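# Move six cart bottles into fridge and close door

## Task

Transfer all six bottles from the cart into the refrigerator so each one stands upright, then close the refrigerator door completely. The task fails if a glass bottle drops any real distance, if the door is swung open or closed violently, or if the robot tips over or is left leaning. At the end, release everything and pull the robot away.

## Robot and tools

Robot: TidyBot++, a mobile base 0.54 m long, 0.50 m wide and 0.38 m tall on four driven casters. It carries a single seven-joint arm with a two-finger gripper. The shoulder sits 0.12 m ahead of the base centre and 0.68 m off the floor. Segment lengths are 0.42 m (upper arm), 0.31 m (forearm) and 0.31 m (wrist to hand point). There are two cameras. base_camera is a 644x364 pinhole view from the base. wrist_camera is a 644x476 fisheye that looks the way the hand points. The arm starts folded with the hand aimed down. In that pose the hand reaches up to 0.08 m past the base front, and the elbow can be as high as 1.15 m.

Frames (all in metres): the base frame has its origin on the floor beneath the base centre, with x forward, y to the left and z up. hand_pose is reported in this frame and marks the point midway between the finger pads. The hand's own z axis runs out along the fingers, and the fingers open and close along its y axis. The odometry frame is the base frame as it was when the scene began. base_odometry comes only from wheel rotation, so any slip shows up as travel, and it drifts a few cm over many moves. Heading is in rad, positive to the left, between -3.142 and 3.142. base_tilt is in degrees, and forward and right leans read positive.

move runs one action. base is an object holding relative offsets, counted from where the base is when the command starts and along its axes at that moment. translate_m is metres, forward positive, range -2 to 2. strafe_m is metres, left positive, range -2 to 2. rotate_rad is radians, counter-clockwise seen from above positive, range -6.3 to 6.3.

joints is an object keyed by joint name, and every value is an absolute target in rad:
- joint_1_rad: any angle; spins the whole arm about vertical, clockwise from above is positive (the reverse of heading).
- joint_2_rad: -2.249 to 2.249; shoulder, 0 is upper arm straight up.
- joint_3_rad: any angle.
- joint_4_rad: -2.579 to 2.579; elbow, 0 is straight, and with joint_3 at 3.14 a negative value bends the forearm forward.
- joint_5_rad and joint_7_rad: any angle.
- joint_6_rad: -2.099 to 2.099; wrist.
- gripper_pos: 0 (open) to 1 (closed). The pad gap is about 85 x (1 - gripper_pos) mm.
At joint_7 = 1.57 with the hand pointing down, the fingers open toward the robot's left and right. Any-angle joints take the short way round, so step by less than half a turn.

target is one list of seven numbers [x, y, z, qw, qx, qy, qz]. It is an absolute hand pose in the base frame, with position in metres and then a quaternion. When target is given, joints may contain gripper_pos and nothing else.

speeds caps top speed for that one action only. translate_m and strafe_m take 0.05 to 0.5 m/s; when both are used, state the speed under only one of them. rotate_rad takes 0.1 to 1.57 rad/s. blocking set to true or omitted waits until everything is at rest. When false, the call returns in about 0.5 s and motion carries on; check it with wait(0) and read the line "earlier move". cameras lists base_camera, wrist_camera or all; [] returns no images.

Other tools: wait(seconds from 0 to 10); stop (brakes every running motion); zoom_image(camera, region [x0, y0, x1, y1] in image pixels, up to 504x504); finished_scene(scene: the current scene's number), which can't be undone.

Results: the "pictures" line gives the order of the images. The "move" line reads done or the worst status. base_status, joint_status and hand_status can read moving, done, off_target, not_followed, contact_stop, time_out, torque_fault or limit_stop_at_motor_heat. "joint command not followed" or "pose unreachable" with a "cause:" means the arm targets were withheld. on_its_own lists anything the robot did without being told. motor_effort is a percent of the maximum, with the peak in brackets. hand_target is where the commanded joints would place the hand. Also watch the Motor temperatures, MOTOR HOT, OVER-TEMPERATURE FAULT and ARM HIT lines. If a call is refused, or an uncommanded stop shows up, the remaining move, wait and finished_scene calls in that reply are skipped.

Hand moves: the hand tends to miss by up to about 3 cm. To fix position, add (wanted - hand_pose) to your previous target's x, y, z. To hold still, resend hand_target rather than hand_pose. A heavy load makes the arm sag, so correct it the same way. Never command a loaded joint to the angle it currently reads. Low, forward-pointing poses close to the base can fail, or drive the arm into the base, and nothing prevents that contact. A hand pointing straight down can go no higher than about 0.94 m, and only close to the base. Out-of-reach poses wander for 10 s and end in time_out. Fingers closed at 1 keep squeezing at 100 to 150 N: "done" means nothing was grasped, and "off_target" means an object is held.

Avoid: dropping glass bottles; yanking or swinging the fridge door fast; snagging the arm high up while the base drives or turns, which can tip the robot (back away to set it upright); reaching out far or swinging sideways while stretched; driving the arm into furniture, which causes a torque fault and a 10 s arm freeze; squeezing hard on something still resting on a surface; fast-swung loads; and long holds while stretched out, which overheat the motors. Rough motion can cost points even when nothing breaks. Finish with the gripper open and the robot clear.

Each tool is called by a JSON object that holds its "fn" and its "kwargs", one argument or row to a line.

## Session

{"fn": "move", "kwargs": {

}}

Scene clock: 0.00 s.
Motor temperatures (°C): [32 39 32 34 44 49 43]
base_odometry: x=+0.000 y=+0.000 heading=+0.000
base_tilt: forward=+0.0 right=-0.3
base_status: not commanded
joint_positions: joint_1_rad=-0.035 joint_2_rad=-0.384 joint_3_rad=+3.152 joint_4_rad=-2.543 joint_5_rad=+0.011 joint_6_rad=-0.914 joint_7_rad=+1.612 gripper_pos=+0.000
joint_status: not commanded
motor_effort: joint_1_rad=+0 joint_2_rad=-1 joint_3_rad=+0 joint_4_rad=+16 joint_5_rad=+0 joint_6_rad=+2 joint_7_rad=-1
hand_pose: x=+0.2444 y=+0.0021 z=+0.5870 quat_wxyz=(+0.003, +0.999, +0.037, +0.034) (m; base frame)
hand_target: x=+0.2449 y=+0.0021 z=+0.5873 quat_wxyz=(+0.003, +0.999, +0.037, +0.035) (m; base frame)
hand_status: not commanded
pictures: base_camera, wrist_camera

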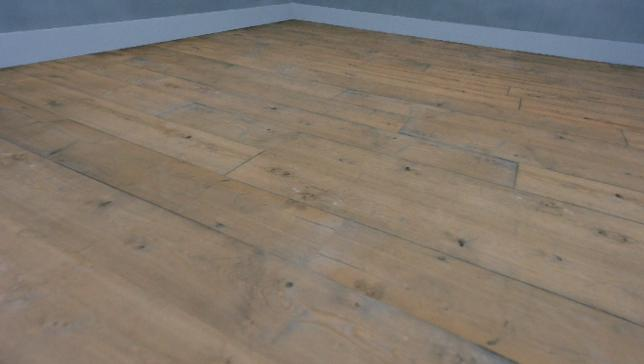

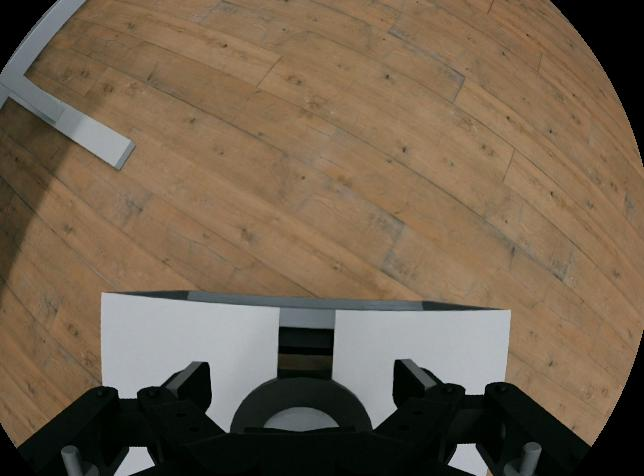

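{"fn": "move", "kwargs": {
  "joints": {"joint_1_rad": 0, "joint_2_rad": -0.3, "joint_3_rad": 3.1416, "joint_4_rad": -1.75, "joint_5_rad": 0, "joint_6_rad": -0.36, "joint_7_rad": 1.571, "gripper_pos": 0.3}
}}

Scene clock: 2.33 s.
Motor temperatures (°C): [32 39 32 34 44 49 43]
move: done
base_odometry: x=+0.000 y=+0.000 heading=+0.000
base_tilt: forward=+0.0 right=-0.3
base_status: not commanded
joint_positions: joint_1_rad=-0.025 joint_2_rad=-0.325 joint_3_rad=+3.152 joint_4_rad=-1.778 joint_5_rad=+0.011 joint_6_rad=-0.433 joint_7_rad=+1.612 gripper_pos=+0.300
joint_status: all done
motor_effort: joint_1_rad=+0(1) joint_2_rad=-10(10) joint_3_rad=+0(1) joint_4_rad=+22(23) joint_5_rad=+0(1) joint_6_rad=+9(10) joint_7_rad=-1(2)
hand_pose: x=+0.5929 y=+0.0056 z=+1.0213 quat_wxyz=(+0.012, +0.809, +0.024, +0.587) (m; base frame)
hand_target: x=+0.6092 y=+0.0013 z=+1.0479 quat_wxyz=(+0.000, +0.786, +0.000, +0.618) (m; base frame)
hand_status: not commanded
pictures: base_camera, wrist_camera

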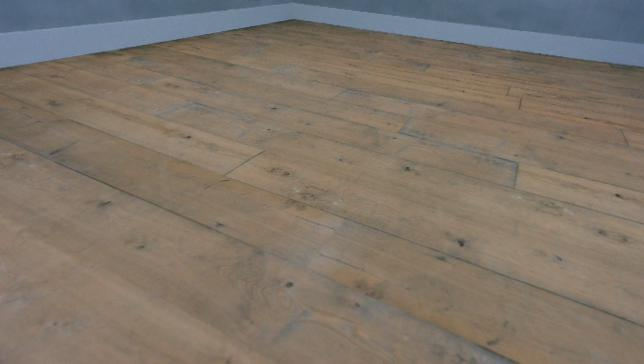

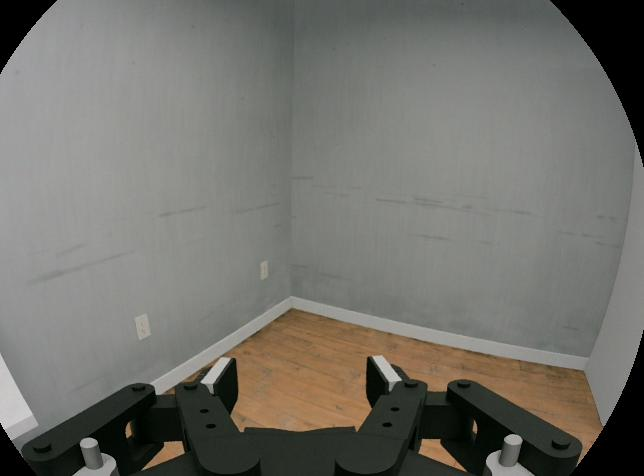

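{"fn": "move", "kwargs": {
  "joints": {"joint_1_rad": -0.8},
  "cameras": ["wrist_camera"]
}}

{"fn": "move", "kwargs": {
  "joints": {"joint_1_rad": -1.6},
  "cameras": ["wrist_camera"]
}}

Scene clock: 4.63 s.
Motor temperatures (°C): [32 39 32 34 44 49 43]
move: done
base_odometry: x=+0.000 y=+0.000 heading=+0.000
base_tilt: forward=+0.1 right=-0.4
base_status: not commanded
joint_positions: joint_1_rad=-0.777 joint_2_rad=-0.323 joint_3_rad=+3.148 joint_4_rad=-1.778 joint_5_rad=+0.011 joint_6_rad=-0.428 joint_7_rad=+1.612 gripper_pos=+0.300
joint_status: all done
motor_effort: joint_1_rad=+0(2) joint_2_rad=-10(11) joint_3_rad=+0(2) joint_4_rad=+22(23) joint_5_rad=+0(1) joint_6_rad=+10(10) joint_7_rad=-1(2)
hand_pose: x=+0.4602 y=+0.3303 z=+1.0219 quat_wxyz=(-0.206, +0.742, +0.321, +0.552) (m; base frame)
hand_target: x=+0.4595 y=+0.3526 z=+1.0479 quat_wxyz=(-0.240, +0.724, +0.306, +0.569) (m; base frame)
hand_status: not commanded
pictures: wrist_camera

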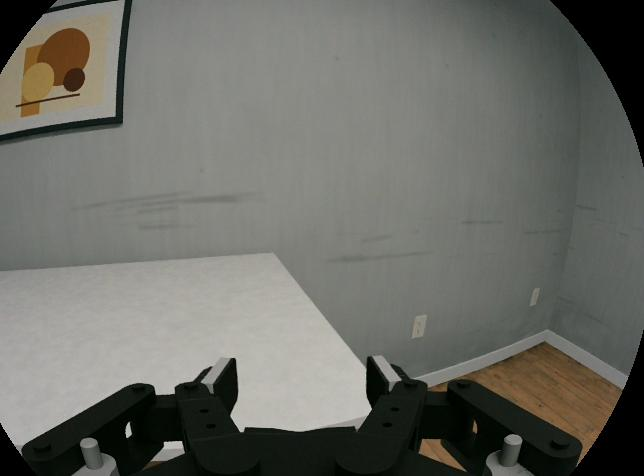

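Scene clock: 6.70 s.
Motor temperatures (°C): [32 39 32 34 44 49 43]
move: done
base_odometry: x=+0.000 y=+0.000 heading=+0.000
base_tilt: forward=+0.0 right=-0.3
base_status: not commanded
joint_positions: joint_1_rad=-1.577 joint_2_rad=-0.323 joint_3_rad=+3.146 joint_4_rad=-1.778 joint_5_rad=+0.011 joint_6_rad=-0.428 joint_7_rad=+1.612 gripper_pos=+0.300
joint_status: all done
motor_effort: joint_1_rad=+0(2) joint_2_rad=-10(11) joint_3_rad=+0(1) joint_4_rad=+22(23) joint_5_rad=+0(1) joint_6_rad=+9(10) joint_7_rad=-1(2)
hand_pose: x=+0.1187 y=+0.4750 z=+1.0219 quat_wxyz=(-0.405, +0.557, +0.585, +0.428) (m; base frame)
hand_target: x=+0.1033 y=+0.4899 z=+1.0479 quat_wxyz=(-0.443, +0.548, +0.564, +0.430) (m; base frame)
hand_status: not commanded
pictures: wrist_camera

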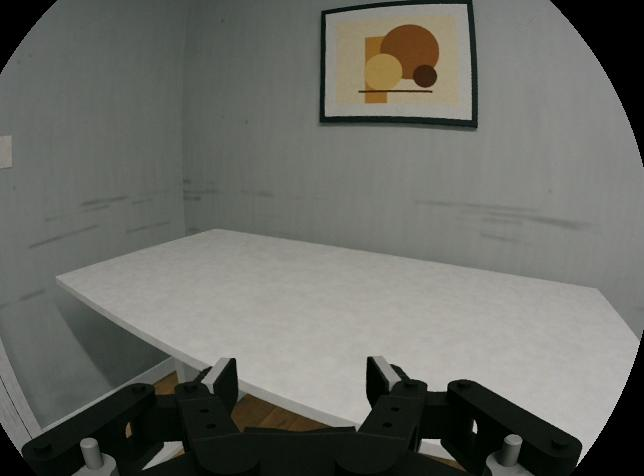

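{"fn": "move", "kwargs": {
  "joints": {"joint_1_rad": -2.5},
  "cameras": ["wrist_camera"]
}}

{"fn": "move", "kwargs": {
  "joints": {"joint_1_rad": 2.8},
  "cameras": ["wrist_camera"]
}}

{"fn": "move", "kwargs": {
  "joints": {"joint_1_rad": 1.8},
  "cameras": ["wrist_camera"]
}}

{"fn": "move", "kwargs": {
  "joints": {"joint_1_rad": 0.8},
  "cameras": ["wrist_camera"]
}}

Scene clock: 9.20 s.
Motor temperatures (°C): [32 39 32 34 44 49 43]
move: done
base_odometry: x=+0.000 y=+0.000 heading=+0.000
base_tilt: forward=+0.0 right=-0.3
base_status: not commanded
joint_positions: joint_1_rad=-2.477 joint_2_rad=-0.323 joint_3_rad=+3.145 joint_4_rad=-1.778 joint_5_rad=+0.011 joint_6_rad=-0.427 joint_7_rad=+1.612 gripper_pos=+0.300
joint_status: all done
motor_effort: joint_1_rad=-1(2) joint_2_rad=-10(11) joint_3_rad=+0(1) joint_4_rad=+22(23) joint_5_rad=+1(1) joint_6_rad=+9(10) joint_7_rad=-1(2)
hand_pose: x=-0.2537 y=+0.2946 z=+1.0219 quat_wxyz=(-0.551, +0.247, +0.770, +0.209) (m; base frame)
hand_target: x=-0.2745 y=+0.2923 z=+1.0479 quat_wxyz=(-0.586, +0.248, +0.746, +0.195) (m; base frame)
hand_status: not commanded
pictures: wrist_camera

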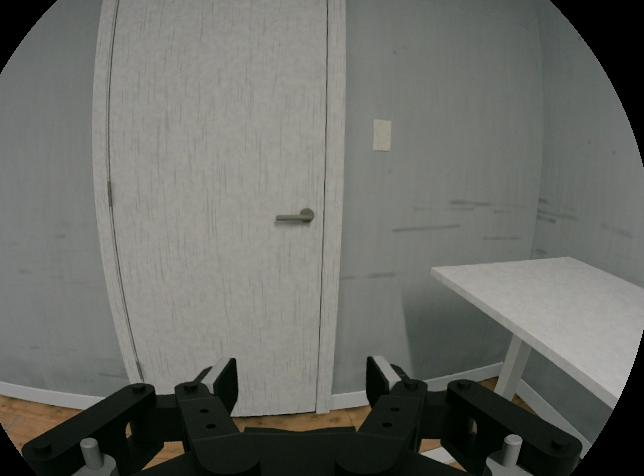

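Scene clock: 11.47 s.
Motor temperatures (°C): [32 39 32 34 44 49 43]
move: done
base_odometry: x=+0.000 y=+0.000 heading=+0.000
base_tilt: forward=+0.0 right=-0.3
base_status: not commanded
joint_positions: joint_1_rad=-3.460 joint_2_rad=-0.323 joint_3_rad=+3.144 joint_4_rad=-1.778 joint_5_rad=+0.011 joint_6_rad=-0.427 joint_7_rad=+1.612 gripper_pos=+0.300
joint_status: all done
motor_effort: joint_1_rad=+0(2) joint_2_rad=-10(11) joint_3_rad=+0(1) joint_4_rad=+22(23) joint_5_rad=+1(1) joint_6_rad=+10(10) joint_7_rad=-1(1)
hand_pose: x=-0.3328 y=-0.1472 z=+1.0218 quat_wxyz=(-0.584, -0.146, +0.795, -0.076) (m; base frame)
hand_target: x=-0.3424 y=-0.1655 z=+1.0479 quat_wxyz=(-0.609, -0.134, +0.775, -0.105) (m; base frame)
hand_status: not commanded
pictures: wrist_camera

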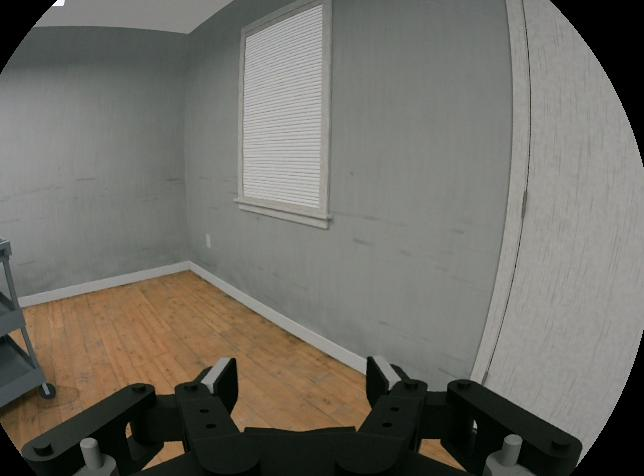

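Scene clock: 13.77 s.
Motor temperatures (°C): [32 39 32 34 44 49 43]
move: done
base_odometry: x=+0.000 y=+0.000 heading=+0.000
base_tilt: forward=+0.0 right=-0.3
base_status: not commanded
joint_positions: joint_1_rad=-4.460 joint_2_rad=-0.323 joint_3_rad=+3.144 joint_4_rad=-1.778 joint_5_rad=+0.011 joint_6_rad=-0.427 joint_7_rad=+1.612 gripper_pos=+0.300
joint_status: all done
motor_effort: joint_1_rad=-1(2) joint_2_rad=-10(11) joint_3_rad=+0(1) joint_4_rad=+22(23) joint_5_rad=+0(1) joint_6_rad=+10(10) joint_7_rad=-1(2)
hand_pose: x=-0.0008 y=-0.4599 z=+1.0217 quat_wxyz=(-0.476, -0.510, +0.627, -0.347) (m; base frame)
hand_target: x=+0.0090 y=-0.4776 z=+1.0479 quat_wxyz=(-0.484, -0.489, +0.616, -0.384) (m; base frame)
hand_status: not commanded
pictures: wrist_camera

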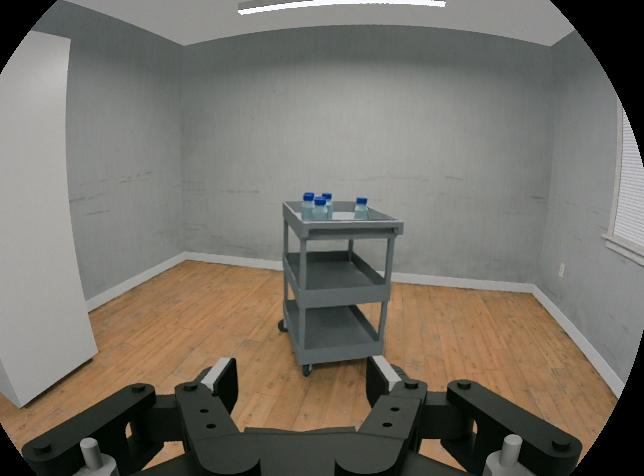

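Scene clock: 16.03 s.
Motor temperatures (°C): [32 39 32 34 44 49 43]
move: done
base_odometry: x=+0.000 y=+0.000 heading=+0.000
base_tilt: forward=+0.1 right=-0.3
base_status: not commanded
joint_positions: joint_1_rad=-5.460 joint_2_rad=-0.322 joint_3_rad=+3.143 joint_4_rad=-1.778 joint_5_rad=+0.011 joint_6_rad=-0.427 joint_7_rad=+1.612 gripper_pos=+0.300
joint_status: all done
motor_effort: joint_1_rad=-1(2) joint_2_rad=-10(11) joint_3_rad=+0(1) joint_4_rad=+23(23) joint_5_rad=+0(1) joint_6_rad=+10(10) joint_7_rad=-1(2)
hand_pose: x=+0.4414 y=-0.3492 z=+1.0217 quat_wxyz=(-0.251, -0.748, +0.306, -0.532) (m; base frame)
hand_target: x=+0.4615 y=-0.3507 z=+1.0479 quat_wxyz=(-0.241, -0.724, +0.306, -0.569) (m; base frame)
hand_status: not commanded
pictures: wrist_camera

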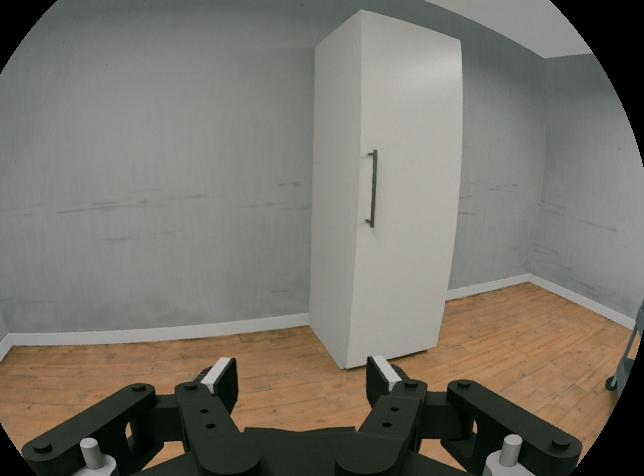

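{"fn": "move", "kwargs": {
  "base": {"translate_m": 0.40, "strafe_m": -1.0, "rotate_rad": -0.592},
  "joints": {"joint_1_rad": 0, "joint_2_rad": -0.22, "joint_4_rad": -1.925, "joint_6_rad": -0.095}
}}

Scene clock: 23.40 s.
Motor temperatures (°C): [32 39 32 34 44 49 43]
move: done
base_odometry: x=+0.400 y=-1.000 heading=-0.593
base_tilt: forward=+0.1 right=-0.3
base_status: done
joint_positions: joint_1_rad=-6.264 joint_2_rad=-0.234 joint_3_rad=+3.141 joint_4_rad=-1.900 joint_5_rad=+0.011 joint_6_rad=-0.162 joint_7_rad=+1.612 gripper_pos=+0.300
joint_status: all done
motor_effort: joint_1_rad=-1(2) joint_2_rad=-13(15) joint_3_rad=+0(3) joint_4_rad=+23(24) joint_5_rad=+0(1) joint_6_rad=+9(11) joint_7_rad=-1(2)
hand_pose: x=+0.6352 y=-0.0090 z=+0.9820 quat_wxyz=(-0.023, -0.792, -0.013, -0.610) (m; base frame)
hand_target: x=+0.6419 y=+0.0014 z=+0.9796 quat_wxyz=(+0.000, -0.783, +0.000, -0.622) (m; base frame)
hand_status: not commanded
pictures: base_camera, wrist_camera

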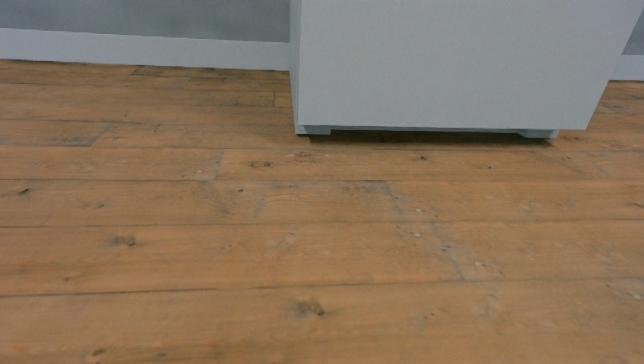

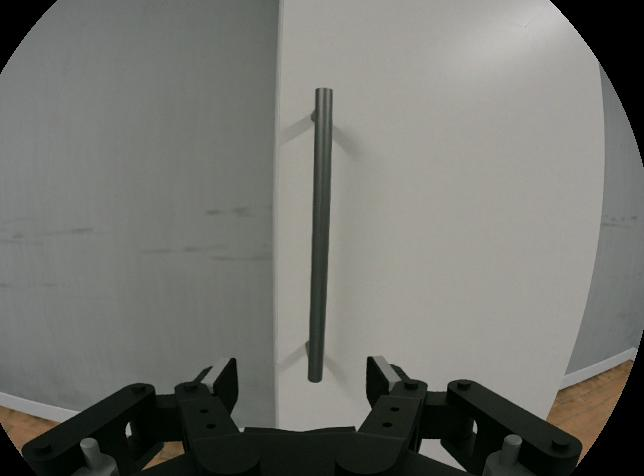

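{"fn": "move", "kwargs": {
  "base": {"translate_m": 0.19, "strafe_m": -0.016},
  "speeds": {"translate_m": 0.25},
  "cameras": ["wrist_camera"]
}}

Scene clock: 25.50 s.
Motor temperatures (°C): [32 39 32 34 44 49 43]
move: done
base_odometry: x=+0.549 y=-1.120 heading=-0.593
base_tilt: forward=+0.1 right=-0.3
base_status: done
joint_positions: joint_1_rad=-6.264 joint_2_rad=-0.227 joint_3_rad=+3.141 joint_4_rad=-1.902 joint_5_rad=+0.011 joint_6_rad=-0.160 joint_7_rad=+1.612 gripper_pos=+0.300
joint_status: not commanded
motor_effort: joint_1_rad=+0(1) joint_2_rad=-14(17) joint_3_rad=+0(1) joint_4_rad=+22(23) joint_5_rad=+0(1) joint_6_rad=+10(10) joint_7_rad=-1(2)
hand_pose: x=+0.6374 y=-0.0090 z=+0.9776 quat_wxyz=(-0.023, -0.794, -0.013, -0.607) (m; base frame)
hand_target: x=+0.6419 y=+0.0014 z=+0.9796 quat_wxyz=(+0.000, -0.783, +0.000, -0.622) (m; base frame)
hand_status: not commanded
pictures: wrist_camera

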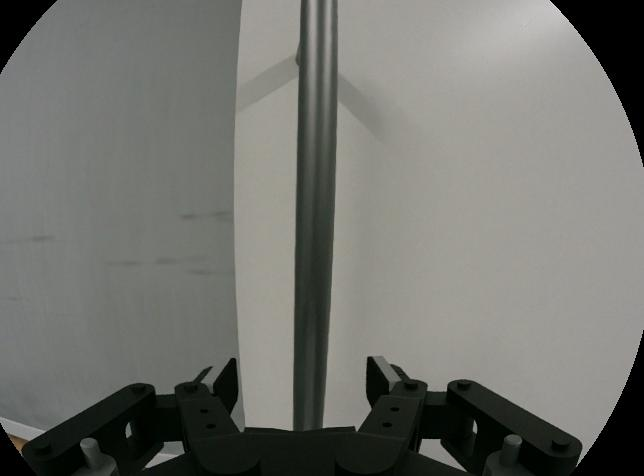

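{"fn": "move", "kwargs": {
  "base": {"translate_m": 0.032, "strafe_m": -0.004},
  "speeds": {"translate_m": 0.1},
  "cameras": ["wrist_camera"]
}}

{"fn": "move", "kwargs": {
  "joints": {"gripper_pos": 0.7},
  "cameras": ["wrist_camera"]
}}

Scene clock: 26.67 s.
Motor temperatures (°C): [32 39 32 34 44 49 43]
move: done
base_odometry: x=+0.573 y=-1.141 heading=-0.593
base_tilt: forward=+0.0 right=-0.3
base_status: done
joint_positions: joint_1_rad=-6.264 joint_2_rad=-0.224 joint_3_rad=+3.141 joint_4_rad=-1.902 joint_5_rad=+0.011 joint_6_rad=-0.160 joint_7_rad=+1.612 gripper_pos=+0.300
joint_status: not commanded
motor_effort: joint_1_rad=-1(1) joint_2_rad=-14(17) joint_3_rad=-1(2) joint_4_rad=+22(23) joint_5_rad=+0(1) joint_6_rad=+9(10) joint_7_rad=-1(2)
hand_pose: x=+0.6381 y=-0.0090 z=+0.9762 quat_wxyz=(-0.023, -0.795, -0.013, -0.606) (m; base frame)
hand_target: x=+0.6419 y=+0.0014 z=+0.9796 quat_wxyz=(+0.000, -0.783, +0.000, -0.622) (m; base frame)
hand_status: not commanded
pictures: wrist_camera

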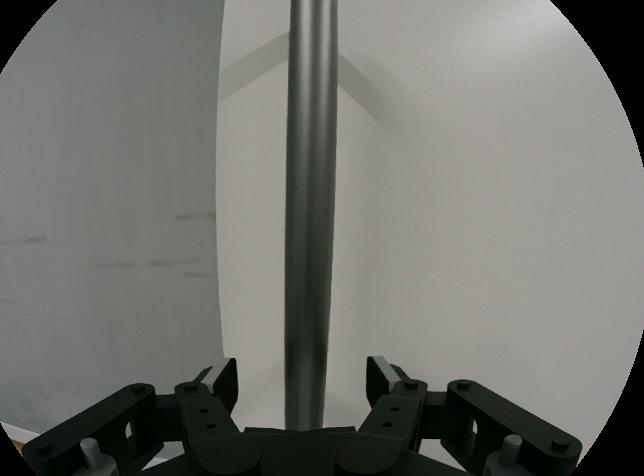

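Scene clock: 27.43 s.
Motor temperatures (°C): [32 39 32 34 44 49 43]
move: done
base_odometry: x=+0.573 y=-1.141 heading=-0.593
base_tilt: forward=+0.1 right=-0.3
base_status: not commanded
joint_positions: joint_1_rad=-6.264 joint_2_rad=-0.224 joint_3_rad=+3.141 joint_4_rad=-1.902 joint_5_rad=+0.011 joint_6_rad=-0.160 joint_7_rad=+1.612 gripper_pos=+0.700
joint_status: all done
motor_effort: joint_1_rad=+0(1) joint_2_rad=-14(14) joint_3_rad=+0(1) joint_4_rad=+22(23) joint_5_rad=+0(1) joint_6_rad=+9(10) joint_7_rad=-1(2)
hand_pose: x=+0.6381 y=-0.0090 z=+0.9762 quat_wxyz=(-0.023, -0.795, -0.013, -0.606) (m; base frame)
hand_target: x=+0.6419 y=+0.0014 z=+0.9796 quat_wxyz=(+0.000, -0.783, +0.000, -0.622) (m; base frame)
hand_status: not commanded
pictures: wrist_camera

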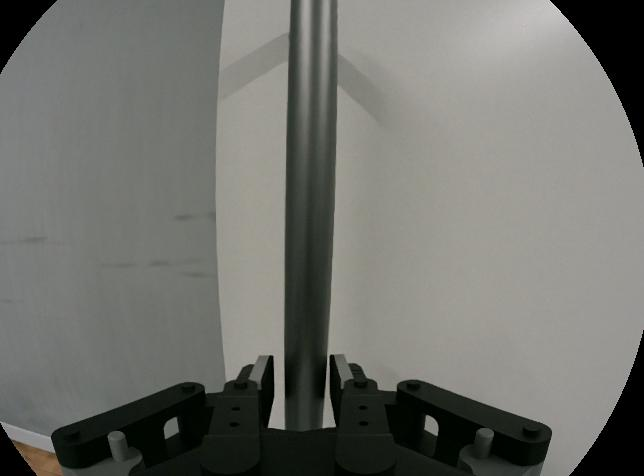

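{"fn": "move", "kwargs": {
  "joints": {"gripper_pos": 0.85},
  "cameras": []
}}

{"fn": "move", "kwargs": {
  "base": {"translate_m": -0.05, "strafe_m": -0.003},
  "speeds": {"translate_m": 0.06},
  "cameras": ["wrist_camera"]
}}

Scene clock: 28.37 s.
Motor temperatures (°C): [32 39 32 34 44 49 43]
move: done
base_odometry: x=+0.573 y=-1.141 heading=-0.593
base_tilt: forward=+0.1 right=-0.3
base_status: not commanded
joint_positions: joint_1_rad=-6.265 joint_2_rad=-0.226 joint_3_rad=+3.145 joint_4_rad=-1.903 joint_5_rad=+0.011 joint_6_rad=-0.160 joint_7_rad=+1.610 gripper_pos=+0.827
joint_status: all done
motor_effort: joint_1_rad=-2(4) joint_2_rad=-13(14) joint_3_rad=-3(4) joint_4_rad=+23(24) joint_5_rad=+2(3) joint_6_rad=+10(11) joint_7_rad=+1(1)
hand_pose: x=+0.6376 y=-0.0102 z=+0.9764 quat_wxyz=(-0.022, -0.795, -0.011, -0.606) (m; base frame)
hand_target: x=+0.6419 y=+0.0014 z=+0.9796 quat_wxyz=(+0.000, -0.783, +0.000, -0.622) (m; base frame)
hand_status: not commanded
pictures: none
No camera images: "cameras" was empty.

Scene clock: 29.73 s.
Motor temperatures (°C): [32 39 32 34 44 49 43]
move: done
base_odometry: x=+0.531 y=-1.116 heading=-0.593
base_tilt: forward=+0.1 right=-0.3
base_status: done
joint_positions: joint_1_rad=-6.269 joint_2_rad=-0.124 joint_3_rad=+3.148 joint_4_rad=-1.862 joint_5_rad=+0.011 joint_6_rad=-0.060 joint_7_rad=+1.610 gripper_pos=+0.828
joint_status: not commanded
motor_effort: joint_1_rad=+0(4) joint_2_rad=-39(40) joint_3_rad=+0(5) joint_4_rad=+6(21) joint_5_rad=+3(3) joint_6_rad=-3(9) joint_7_rad=+1(1)
hand_pose: x=+0.6803 y=-0.0108 z=+0.9767 quat_wxyz=(-0.022, -0.783, -0.011, -0.622) (m; base frame)
hand_target: x=+0.6419 y=+0.0014 z=+0.9796 quat_wxyz=(+0.000, -0.783, +0.000, -0.622) (m; base frame)
hand_status: not commanded
pictures: wrist_camera

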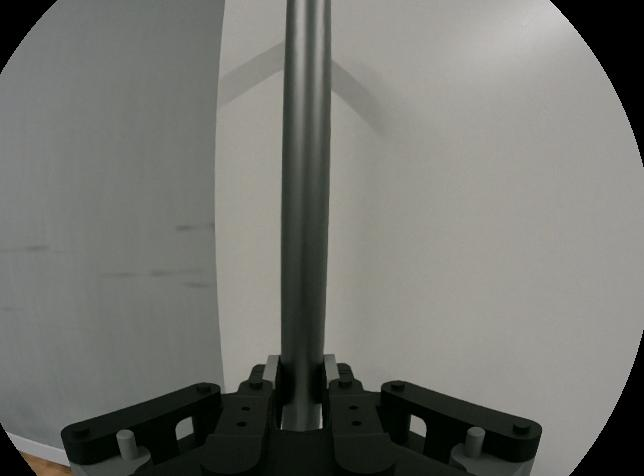

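{"fn": "move", "kwargs": {
  "base": {"translate_m": -0.03, "strafe_m": -0.002},
  "joints": {"gripper_pos": 0.95},
  "speeds": {"translate_m": 0.05},
  "cameras": ["wrist_camera"]
}}

Scene clock: 31.10 s.
Motor temperatures (°C): [32 39 32 34 44 49 43]
move: off_target
base_odometry: x=+0.505 y=-1.101 heading=-0.593
base_tilt: forward=+0.1 right=-0.3
base_status: done
joint_positions: joint_1_rad=-6.266 joint_2_rad=-0.210 joint_3_rad=+3.174 joint_4_rad=-1.925 joint_5_rad=+0.011 joint_6_rad=-0.087 joint_7_rad=+1.610 gripper_pos=+0.832
joint_status: gripper_pos off_target (ended at +0.832, target +0.950)
motor_effort: joint_1_rad=-5(7) joint_2_rad=-18(44) joint_3_rad=-7(10) joint_4_rad=+21(26) joint_5_rad=+1(3) joint_6_rad=+8(12) joint_7_rad=+1(1)
hand_pose: x=+0.6452 y=-0.0268 z=+0.9769 quat_wxyz=(-0.029, -0.784, +0.002, -0.620) (m; base frame)
hand_target: x=+0.6419 y=+0.0014 z=+0.9796 quat_wxyz=(+0.000, -0.783, +0.000, -0.622) (m; base frame)
hand_status: not commanded
pictures: wrist_camera

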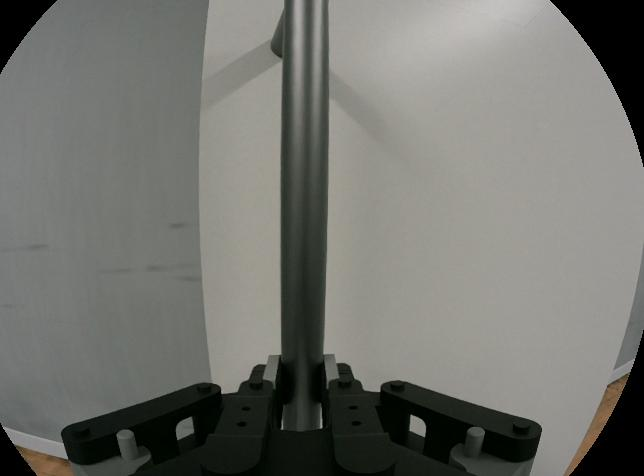

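{"fn": "move", "kwargs": {
  "base": {"translate_m": -0.12, "strafe_m": -0.045},
  "speeds": {"translate_m": 0.1},
  "cameras": ["wrist_camera"]
}}

Scene clock: 33.27 s.
Motor temperatures (°C): [32 39 32 34 44 49 43]
move: done
base_odometry: x=+0.380 y=-1.071 heading=-0.593
base_tilt: forward=+0.0 right=-0.3
base_status: done
joint_positions: joint_1_rad=-6.261 joint_2_rad=-0.204 joint_3_rad=+3.188 joint_4_rad=-1.918 joint_5_rad=+0.011 joint_6_rad=-0.087 joint_7_rad=+1.610 gripper_pos=+0.834
joint_status: not commanded
motor_effort: joint_1_rad=-7(10) joint_2_rad=-19(23) joint_3_rad=-9(12) joint_4_rad=+17(23) joint_5_rad=+1(2) joint_6_rad=+6(10) joint_7_rad=+0(1)
hand_pose: x=+0.6473 y=-0.0373 z=+0.9782 quat_wxyz=(-0.033, -0.783, +0.010, -0.620) (m; base frame)
hand_target: x=+0.6419 y=+0.0014 z=+0.9796 quat_wxyz=(+0.000, -0.783, +0.000, -0.622) (m; base frame)
hand_status: not commanded
pictures: wrist_camera

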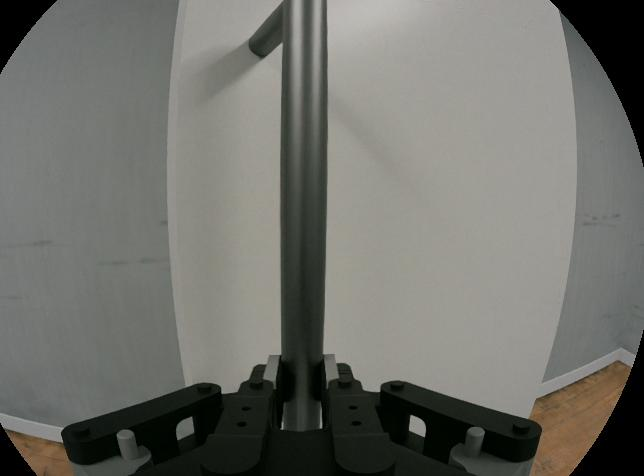

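{"fn": "move", "kwargs": {
  "base": {"translate_m": -0.086, "strafe_m": -0.2195, "rotate_rad": 0.2},
  "speeds": {"translate_m": 0.12, "rotate_rad": 0.1},
  "cameras": ["wrist_camera"]
}}

Scene clock: 37.57 s.
Motor temperatures (°C): [32 39 32 34 44 49 43]
move: done
base_odometry: x=+0.186 y=-1.205 heading=-0.392
base_tilt: forward=+0.1 right=-0.3
base_status: done
joint_positions: joint_1_rad=-6.260 joint_2_rad=-0.206 joint_3_rad=+3.162 joint_4_rad=-1.918 joint_5_rad=+0.011 joint_6_rad=-0.087 joint_7_rad=+1.610 gripper_pos=+0.834
joint_status: not commanded
motor_effort: joint_1_rad=-2(10) joint_2_rad=-18(22) joint_3_rad=-3(13) joint_4_rad=+22(23) joint_5_rad=+3(3) joint_6_rad=+9(10) joint_7_rad=+2(2)
hand_pose: x=+0.6472 y=-0.0229 z=+0.9792 quat_wxyz=(-0.028, -0.783, -0.001, -0.622) (m; base frame)
hand_target: x=+0.6419 y=+0.0014 z=+0.9796 quat_wxyz=(+0.000, -0.783, +0.000, -0.622) (m; base frame)
hand_status: not commanded
pictures: wrist_camera

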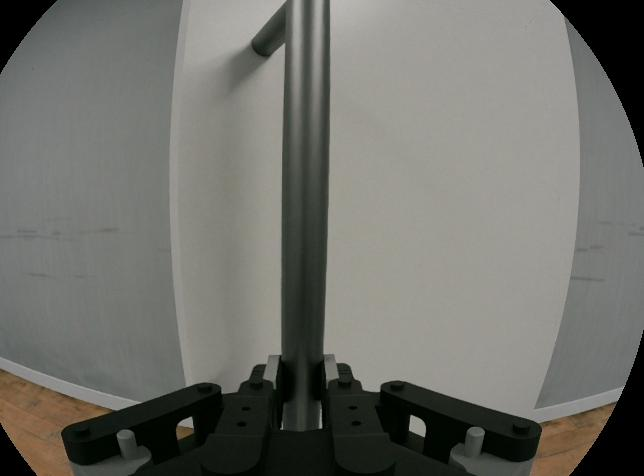

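{"fn": "move", "kwargs": {
  "base": {"translate_m": -0.0946, "strafe_m": -0.399, "rotate_rad": 0.4},
  "speeds": {"translate_m": 0.15, "rotate_rad": 0.14},
  "cameras": ["wrist_camera"]
}}

Scene clock: 41.33 s.
Motor temperatures (°C): [32 39 32 34 44 49 43]
move: done
base_odometry: x=-0.054 y=-1.537 heading=+0.007
base_tilt: forward=+0.0 right=-0.3
base_status: done
joint_positions: joint_1_rad=-6.276 joint_2_rad=-0.208 joint_3_rad=+3.156 joint_4_rad=-1.919 joint_5_rad=+0.011 joint_6_rad=-0.087 joint_7_rad=+1.610 gripper_pos=+0.834
joint_status: not commanded
motor_effort: joint_1_rad=-3(8) joint_2_rad=-16(21) joint_3_rad=-4(10) joint_4_rad=+20(24) joint_5_rad=+3(4) joint_6_rad=+8(11) joint_7_rad=+1(3)
hand_pose: x=+0.6467 y=-0.0114 z=+0.9800 quat_wxyz=(-0.022, -0.782, -0.010, -0.622) (m; base frame)
hand_target: x=+0.6419 y=+0.0014 z=+0.9796 quat_wxyz=(+0.000, -0.783, +0.000, -0.622) (m; base frame)
hand_status: not commanded
pictures: wrist_camera

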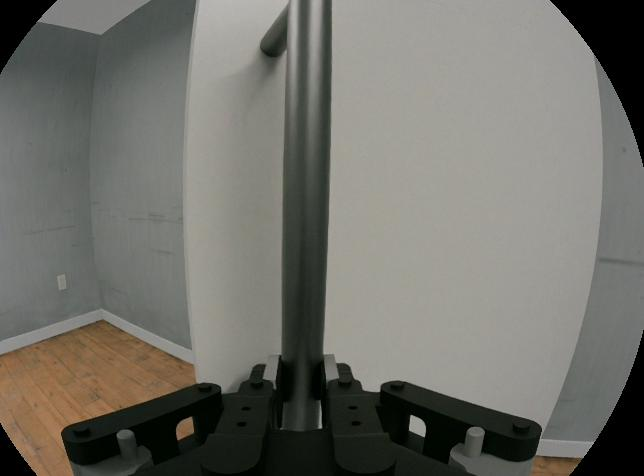

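{"fn": "move", "kwargs": {
  "joints": {"gripper_pos": 0.3},
  "cameras": []
}}

{"fn": "move", "kwargs": {
  "joints": {"joint_2_rad": -0.46, "joint_4_rad": -1.98, "joint_6_rad": -0.35},
  "cameras": ["wrist_camera"]
}}

Scene clock: 42.77 s.
Motor temperatures (°C): [32 39 32 34 44 49 43]
move: done
base_odometry: x=-0.054 y=-1.537 heading=+0.007
base_tilt: forward=+0.1 right=-0.3
base_status: not commanded
joint_positions: joint_1_rad=-6.276 joint_2_rad=-0.212 joint_3_rad=+3.147 joint_4_rad=-1.919 joint_5_rad=+0.011 joint_6_rad=-0.087 joint_7_rad=+1.610 gripper_pos=+0.300
joint_status: all done
motor_effort: joint_1_rad=-1(4) joint_2_rad=-14(18) joint_3_rad=+0(5) joint_4_rad=+23(23) joint_5_rad=+0(3) joint_6_rad=+10(10) joint_7_rad=-1(2)
hand_pose: x=+0.6457 y=-0.0059 z=+0.9817 quat_wxyz=(-0.020, -0.781, -0.014, -0.624) (m; base frame)
hand_target: x=+0.6419 y=+0.0014 z=+0.9796 quat_wxyz=(+0.000, -0.783, +0.000, -0.622) (m; base frame)
hand_status: not commanded
pictures: none
No camera images: "cameras" was empty.

Scene clock: 44.30 s.
Motor temperatures (°C): [32 39 32 34 44 49 43]
move: done
base_odometry: x=-0.054 y=-1.537 heading=+0.007
base_tilt: forward=+0.1 right=-0.3
base_status: not commanded
joint_positions: joint_1_rad=-6.276 joint_2_rad=-0.454 joint_3_rad=+3.147 joint_4_rad=-1.954 joint_5_rad=+0.011 joint_6_rad=-0.281 joint_7_rad=+1.610 gripper_pos=+0.300
joint_status: all done
motor_effort: joint_1_rad=+0(1) joint_2_rad=-6(17) joint_3_rad=+0(1) joint_4_rad=+22(24) joint_5_rad=+1(1) joint_6_rad=+10(11) joint_7_rad=-1(2)
hand_pose: x=+0.5526 y=-0.0056 z=+1.0168 quat_wxyz=(-0.020, -0.778, -0.013, -0.628) (m; base frame)
hand_target: x=+0.5436 y=+0.0014 z=+0.9830 quat_wxyz=(+0.000, -0.805, +0.000, -0.594) (m; base frame)
hand_status: not commanded
pictures: wrist_camera

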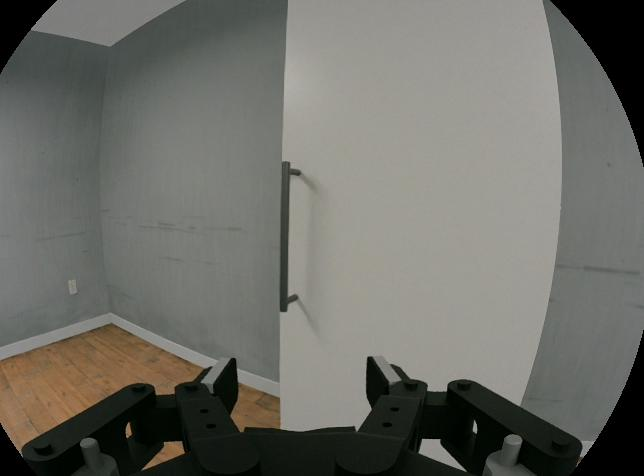

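{"fn": "wait", "kwargs": {
  "seconds": 0.5
}}

Scene clock: 44.97 s.
Motor temperatures (°C): [32 39 32 34 44 49 43]
base_odometry: x=-0.054 y=-1.537 heading=+0.007
base_tilt: forward=+0.0 right=-0.3
base_status: not commanded
joint_positions: joint_1_rad=-6.276 joint_2_rad=-0.454 joint_3_rad=+3.147 joint_4_rad=-1.955 joint_5_rad=+0.011 joint_6_rad=-0.282 joint_7_rad=+1.610 gripper_pos=+0.300
joint_status: all done
motor_effort: joint_1_rad=+0(1) joint_2_rad=-6(17) joint_3_rad=+0(1) joint_4_rad=+23(24) joint_5_rad=+0(1) joint_6_rad=+10(11) joint_7_rad=-1(2)
hand_pose: x=+0.5525 y=-0.0056 z=+1.0164 quat_wxyz=(-0.020, -0.778, -0.013, -0.628) (m; base frame)
hand_target: x=+0.5436 y=+0.0014 z=+0.9830 quat_wxyz=(+0.000, -0.805, +0.000, -0.594) (m; base frame)
hand_status: not commanded
wait: 0.50 s; at rest by 0.10 s
pictures: base_camera, wrist_camera

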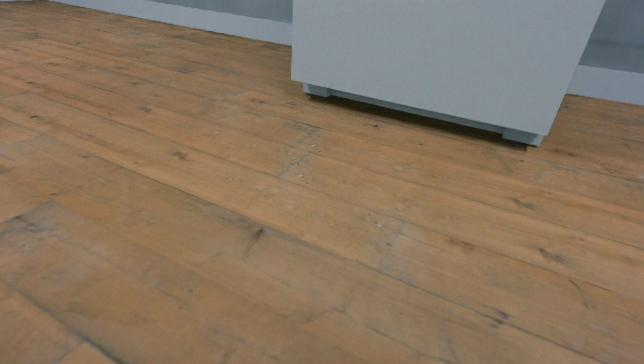

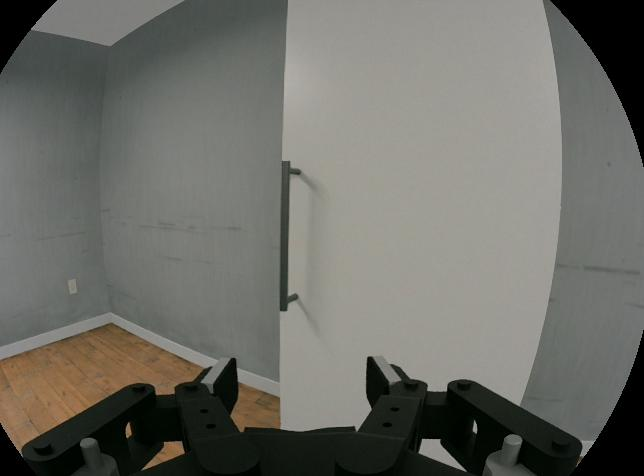

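{"fn": "move", "kwargs": {

}}

Scene clock: 46.80 s.
Motor temperatures (°C): [32 39 32 34 44 49 43]
base_odometry: x=-0.054 y=-1.537 heading=+0.007
base_tilt: forward=+0.1 right=-0.3
base_status: not commanded
joint_positions: joint_1_rad=-6.276 joint_2_rad=-0.454 joint_3_rad=+3.147 joint_4_rad=-1.955 joint_5_rad=+0.011 joint_6_rad=-0.283 joint_7_rad=+1.610 gripper_pos=+0.300
joint_status: all done
motor_effort: joint_1_rad=-1(1) joint_2_rad=-6(17) joint_3_rad=+0(1) joint_4_rad=+23(24) joint_5_rad=+0(1) joint_6_rad=+10(11) joint_7_rad=-1(2)
hand_pose: x=+0.5525 y=-0.0056 z=+1.0161 quat_wxyz=(-0.020, -0.778, -0.013, -0.628) (m; base frame)
hand_target: x=+0.5436 y=+0.0014 z=+0.9830 quat_wxyz=(+0.000, -0.805, +0.000, -0.594) (m; base frame)
hand_status: not commanded
pictures: base_camera, wrist_camera

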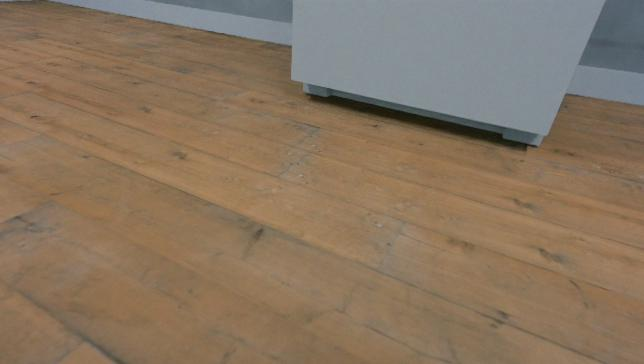

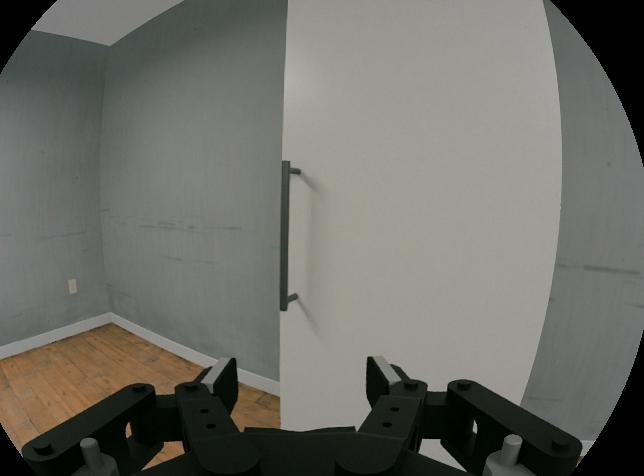

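{"fn": "move", "kwargs": {
  "base": {"strafe_m": 0.35},
  "cameras": []
}}

{"fn": "move", "kwargs": {
  "base": {"translate_m": 0.456, "strafe_m": 0.19, "rotate_rad": -0.6},
  "joints": {"joint_1_rad": 0, "joint_2_rad": -0.22, "joint_4_rad": -1.925, "joint_6_rad": -0.095, "gripper_pos": 0.3}
}}

Scene clock: 51.23 s.
Motor temperatures (°C): [32 39 32 34 44 49 43]
move: done
base_odometry: x=-0.057 y=-1.187 heading=+0.008
base_tilt: forward=+0.0 right=-0.3
base_status: done
joint_positions: joint_1_rad=-6.276 joint_2_rad=-0.454 joint_3_rad=+3.141 joint_4_rad=-1.956 joint_5_rad=+0.011 joint_6_rad=-0.284 joint_7_rad=+1.610 gripper_pos=+0.300
joint_status: not commanded
motor_effort: joint_1_rad=+0(1) joint_2_rad=-6(7) joint_3_rad=+0(3) joint_4_rad=+22(23) joint_5_rad=+0(1) joint_6_rad=+9(11) joint_7_rad=-1(2)
hand_pose: x=+0.5522 y=-0.0027 z=+1.0146 quat_wxyz=(-0.019, -0.779, -0.016, -0.626) (m; base frame)
hand_target: x=+0.5436 y=+0.0014 z=+0.9830 quat_wxyz=(+0.000, -0.805, +0.000, -0.594) (m; base frame)
hand_status: not commanded
pictures: none
No camera images: "cameras" was empty.

Scene clock: 53.60 s.
Motor temperatures (°C): [32 39 32 34 44 49 43]
move: done
base_odometry: x=+0.398 y=-0.994 heading=-0.593
base_tilt: forward=+0.1 right=-0.3
base_status: done
joint_positions: joint_1_rad=-6.276 joint_2_rad=-0.226 joint_3_rad=+3.141 joint_4_rad=-1.954 joint_5_rad=+0.011 joint_6_rad=-0.162 joint_7_rad=+1.610 gripper_pos=+0.300
joint_status: all done
motor_effort: joint_1_rad=+0(2) joint_2_rad=-13(17) joint_3_rad=+0(3) joint_4_rad=+22(23) joint_5_rad=+0(1) joint_6_rad=+10(11) joint_7_rad=-1(2)
hand_pose: x=+0.6307 y=-0.0028 z=+0.9448 quat_wxyz=(-0.018, -0.810, -0.017, -0.585) (m; base frame)
hand_target: x=+0.6419 y=+0.0014 z=+0.9797 quat_wxyz=(+0.000, -0.783, +0.000, -0.622) (m; base frame)
hand_status: not commanded
pictures: base_camera, wrist_camera

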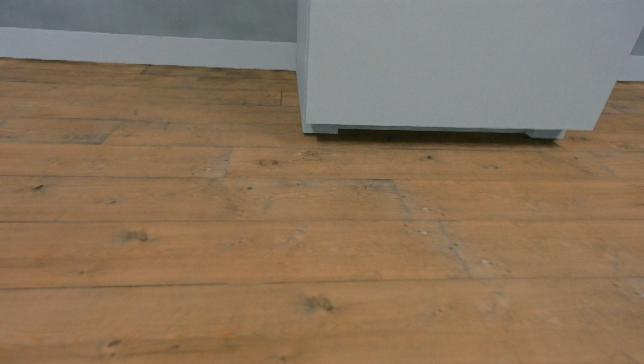

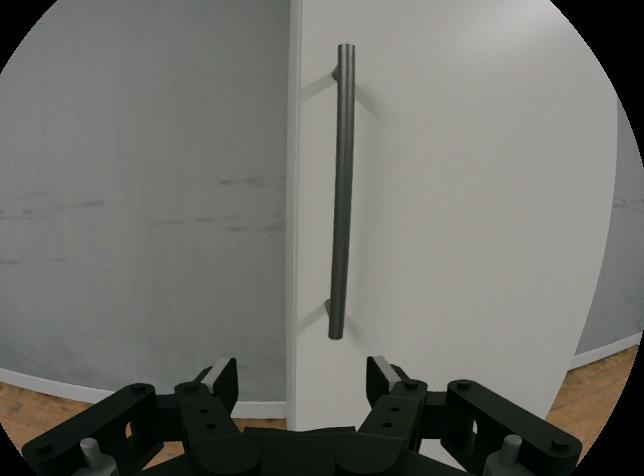

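{"fn": "move", "kwargs": {
  "base": {"translate_m": 0.222, "strafe_m": -0.025},
  "speeds": {"translate_m": 0.15}
}}

Scene clock: 55.90 s.
Motor temperatures (°C): [32 39 32 34 44 49 43]
move: done
base_odometry: x=+0.568 y=-1.138 heading=-0.593
base_tilt: forward=+0.1 right=-0.3
base_status: done
joint_positions: joint_1_rad=-6.276 joint_2_rad=-0.224 joint_3_rad=+3.141 joint_4_rad=-1.953 joint_5_rad=+0.011 joint_6_rad=-0.161 joint_7_rad=+1.610 gripper_pos=+0.300
joint_status: not commanded
motor_effort: joint_1_rad=-1(1) joint_2_rad=-13(17) joint_3_rad=-1(1) joint_4_rad=+22(24) joint_5_rad=+1(1) joint_6_rad=+10(10) joint_7_rad=-1(2)
hand_pose: x=+0.6315 y=-0.0028 z=+0.9446 quat_wxyz=(-0.018, -0.810, -0.017, -0.585) (m; base frame)
hand_target: x=+0.6419 y=+0.0014 z=+0.9797 quat_wxyz=(+0.000, -0.783, +0.000, -0.622) (m; base frame)
hand_status: not commanded
pictures: base_camera, wrist_camera

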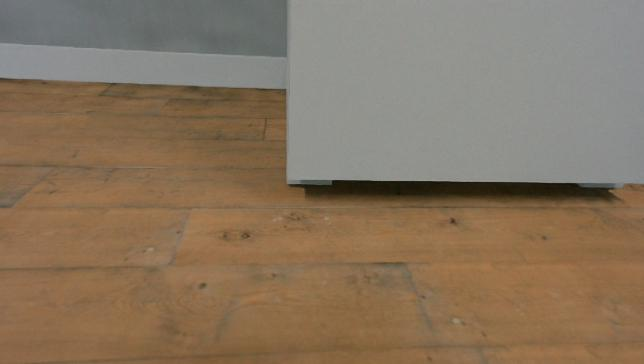

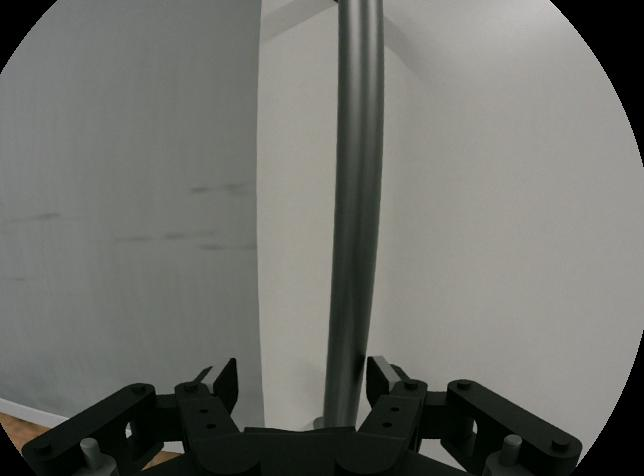

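{"fn": "move", "kwargs": {
  "base": {"strafe_m": -0.018},
  "speeds": {"strafe_m": 0.1},
  "cameras": []
}}

{"fn": "move", "kwargs": {
  "joints": {"gripper_pos": 0.7},
  "cameras": []
}}

{"fn": "move", "kwargs": {
  "joints": {"gripper_pos": 0.85}
}}

Scene clock: 56.90 s.
Motor temperatures (°C): [32 39 32 34 44 49 43]
move: done
base_odometry: x=+0.558 y=-1.153 heading=-0.592
base_tilt: forward=+0.1 right=-0.3
base_status: done
joint_positions: joint_1_rad=-6.276 joint_2_rad=-0.224 joint_3_rad=+3.144 joint_4_rad=-1.953 joint_5_rad=+0.011 joint_6_rad=-0.161 joint_7_rad=+1.610 gripper_pos=+0.300
joint_status: not commanded
motor_effort: joint_1_rad=+0(2) joint_2_rad=-14(16) joint_3_rad=+0(3) joint_4_rad=+22(23) joint_5_rad=+0(1) joint_6_rad=+10(10) joint_7_rad=-1(1)
hand_pose: x=+0.6316 y=-0.0042 z=+0.9447 quat_wxyz=(-0.018, -0.810, -0.016, -0.585) (m; base frame)
hand_target: x=+0.6419 y=+0.0014 z=+0.9797 quat_wxyz=(+0.000, -0.783, +0.000, -0.622) (m; base frame)
hand_status: not commanded
pictures: none
No camera images: "cameras" was empty.

Scene clock: 57.67 s.
Motor temperatures (°C): [32 39 32 34 44 49 43]
move: done
base_odometry: x=+0.558 y=-1.153 heading=-0.592
base_tilt: forward=+0.1 right=-0.3
base_status: not commanded
joint_positions: joint_1_rad=-6.276 joint_2_rad=-0.224 joint_3_rad=+3.144 joint_4_rad=-1.953 joint_5_rad=+0.011 joint_6_rad=-0.161 joint_7_rad=+1.610 gripper_pos=+0.700
joint_status: all done
motor_effort: joint_1_rad=+0(1) joint_2_rad=-13(14) joint_3_rad=+0(1) joint_4_rad=+22(23) joint_5_rad=+0(1) joint_6_rad=+9(10) joint_7_rad=-1(1)
hand_pose: x=+0.6316 y=-0.0042 z=+0.9447 quat_wxyz=(-0.018, -0.810, -0.016, -0.585) (m; base frame)
hand_target: x=+0.6419 y=+0.0014 z=+0.9797 quat_wxyz=(+0.000, -0.783, +0.000, -0.622) (m; base frame)
hand_status: not commanded
pictures: none
No camera images: "cameras" was empty.

Scene clock: 58.23 s.
Motor temperatures (°C): [32 39 32 34 44 49 43]
move: done
base_odometry: x=+0.558 y=-1.153 heading=-0.592
base_tilt: forward=+0.1 right=-0.3
base_status: not commanded
joint_positions: joint_1_rad=-6.276 joint_2_rad=-0.224 joint_3_rad=+3.150 joint_4_rad=-1.953 joint_5_rad=+0.011 joint_6_rad=-0.161 joint_7_rad=+1.610 gripper_pos=+0.834
joint_status: all done
motor_effort: joint_1_rad=-4(4) joint_2_rad=-11(13) joint_3_rad=-5(5) joint_4_rad=+26(28) joint_5_rad=+1(1) joint_6_rad=+13(14) joint_7_rad=+0(1)
hand_pose: x=+0.6315 y=-0.0076 z=+0.9449 quat_wxyz=(-0.019, -0.810, -0.013, -0.586) (m; base frame)
hand_target: x=+0.6419 y=+0.0014 z=+0.9797 quat_wxyz=(+0.000, -0.783, +0.000, -0.622) (m; base frame)
hand_status: not commanded
pictures: base_camera, wrist_camera

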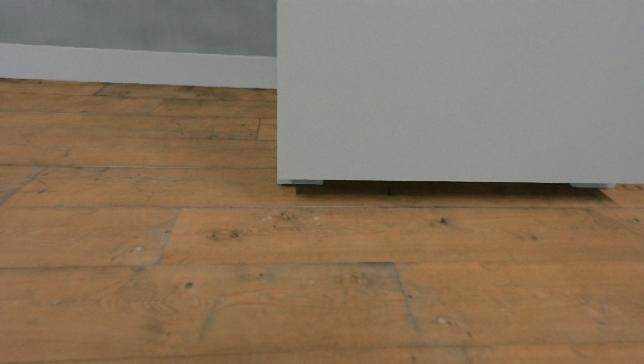

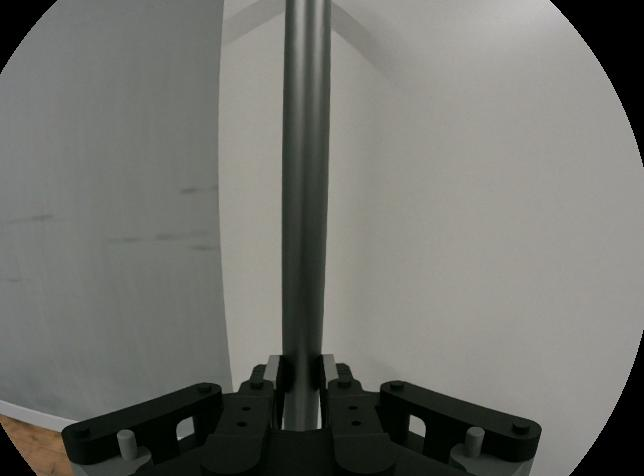

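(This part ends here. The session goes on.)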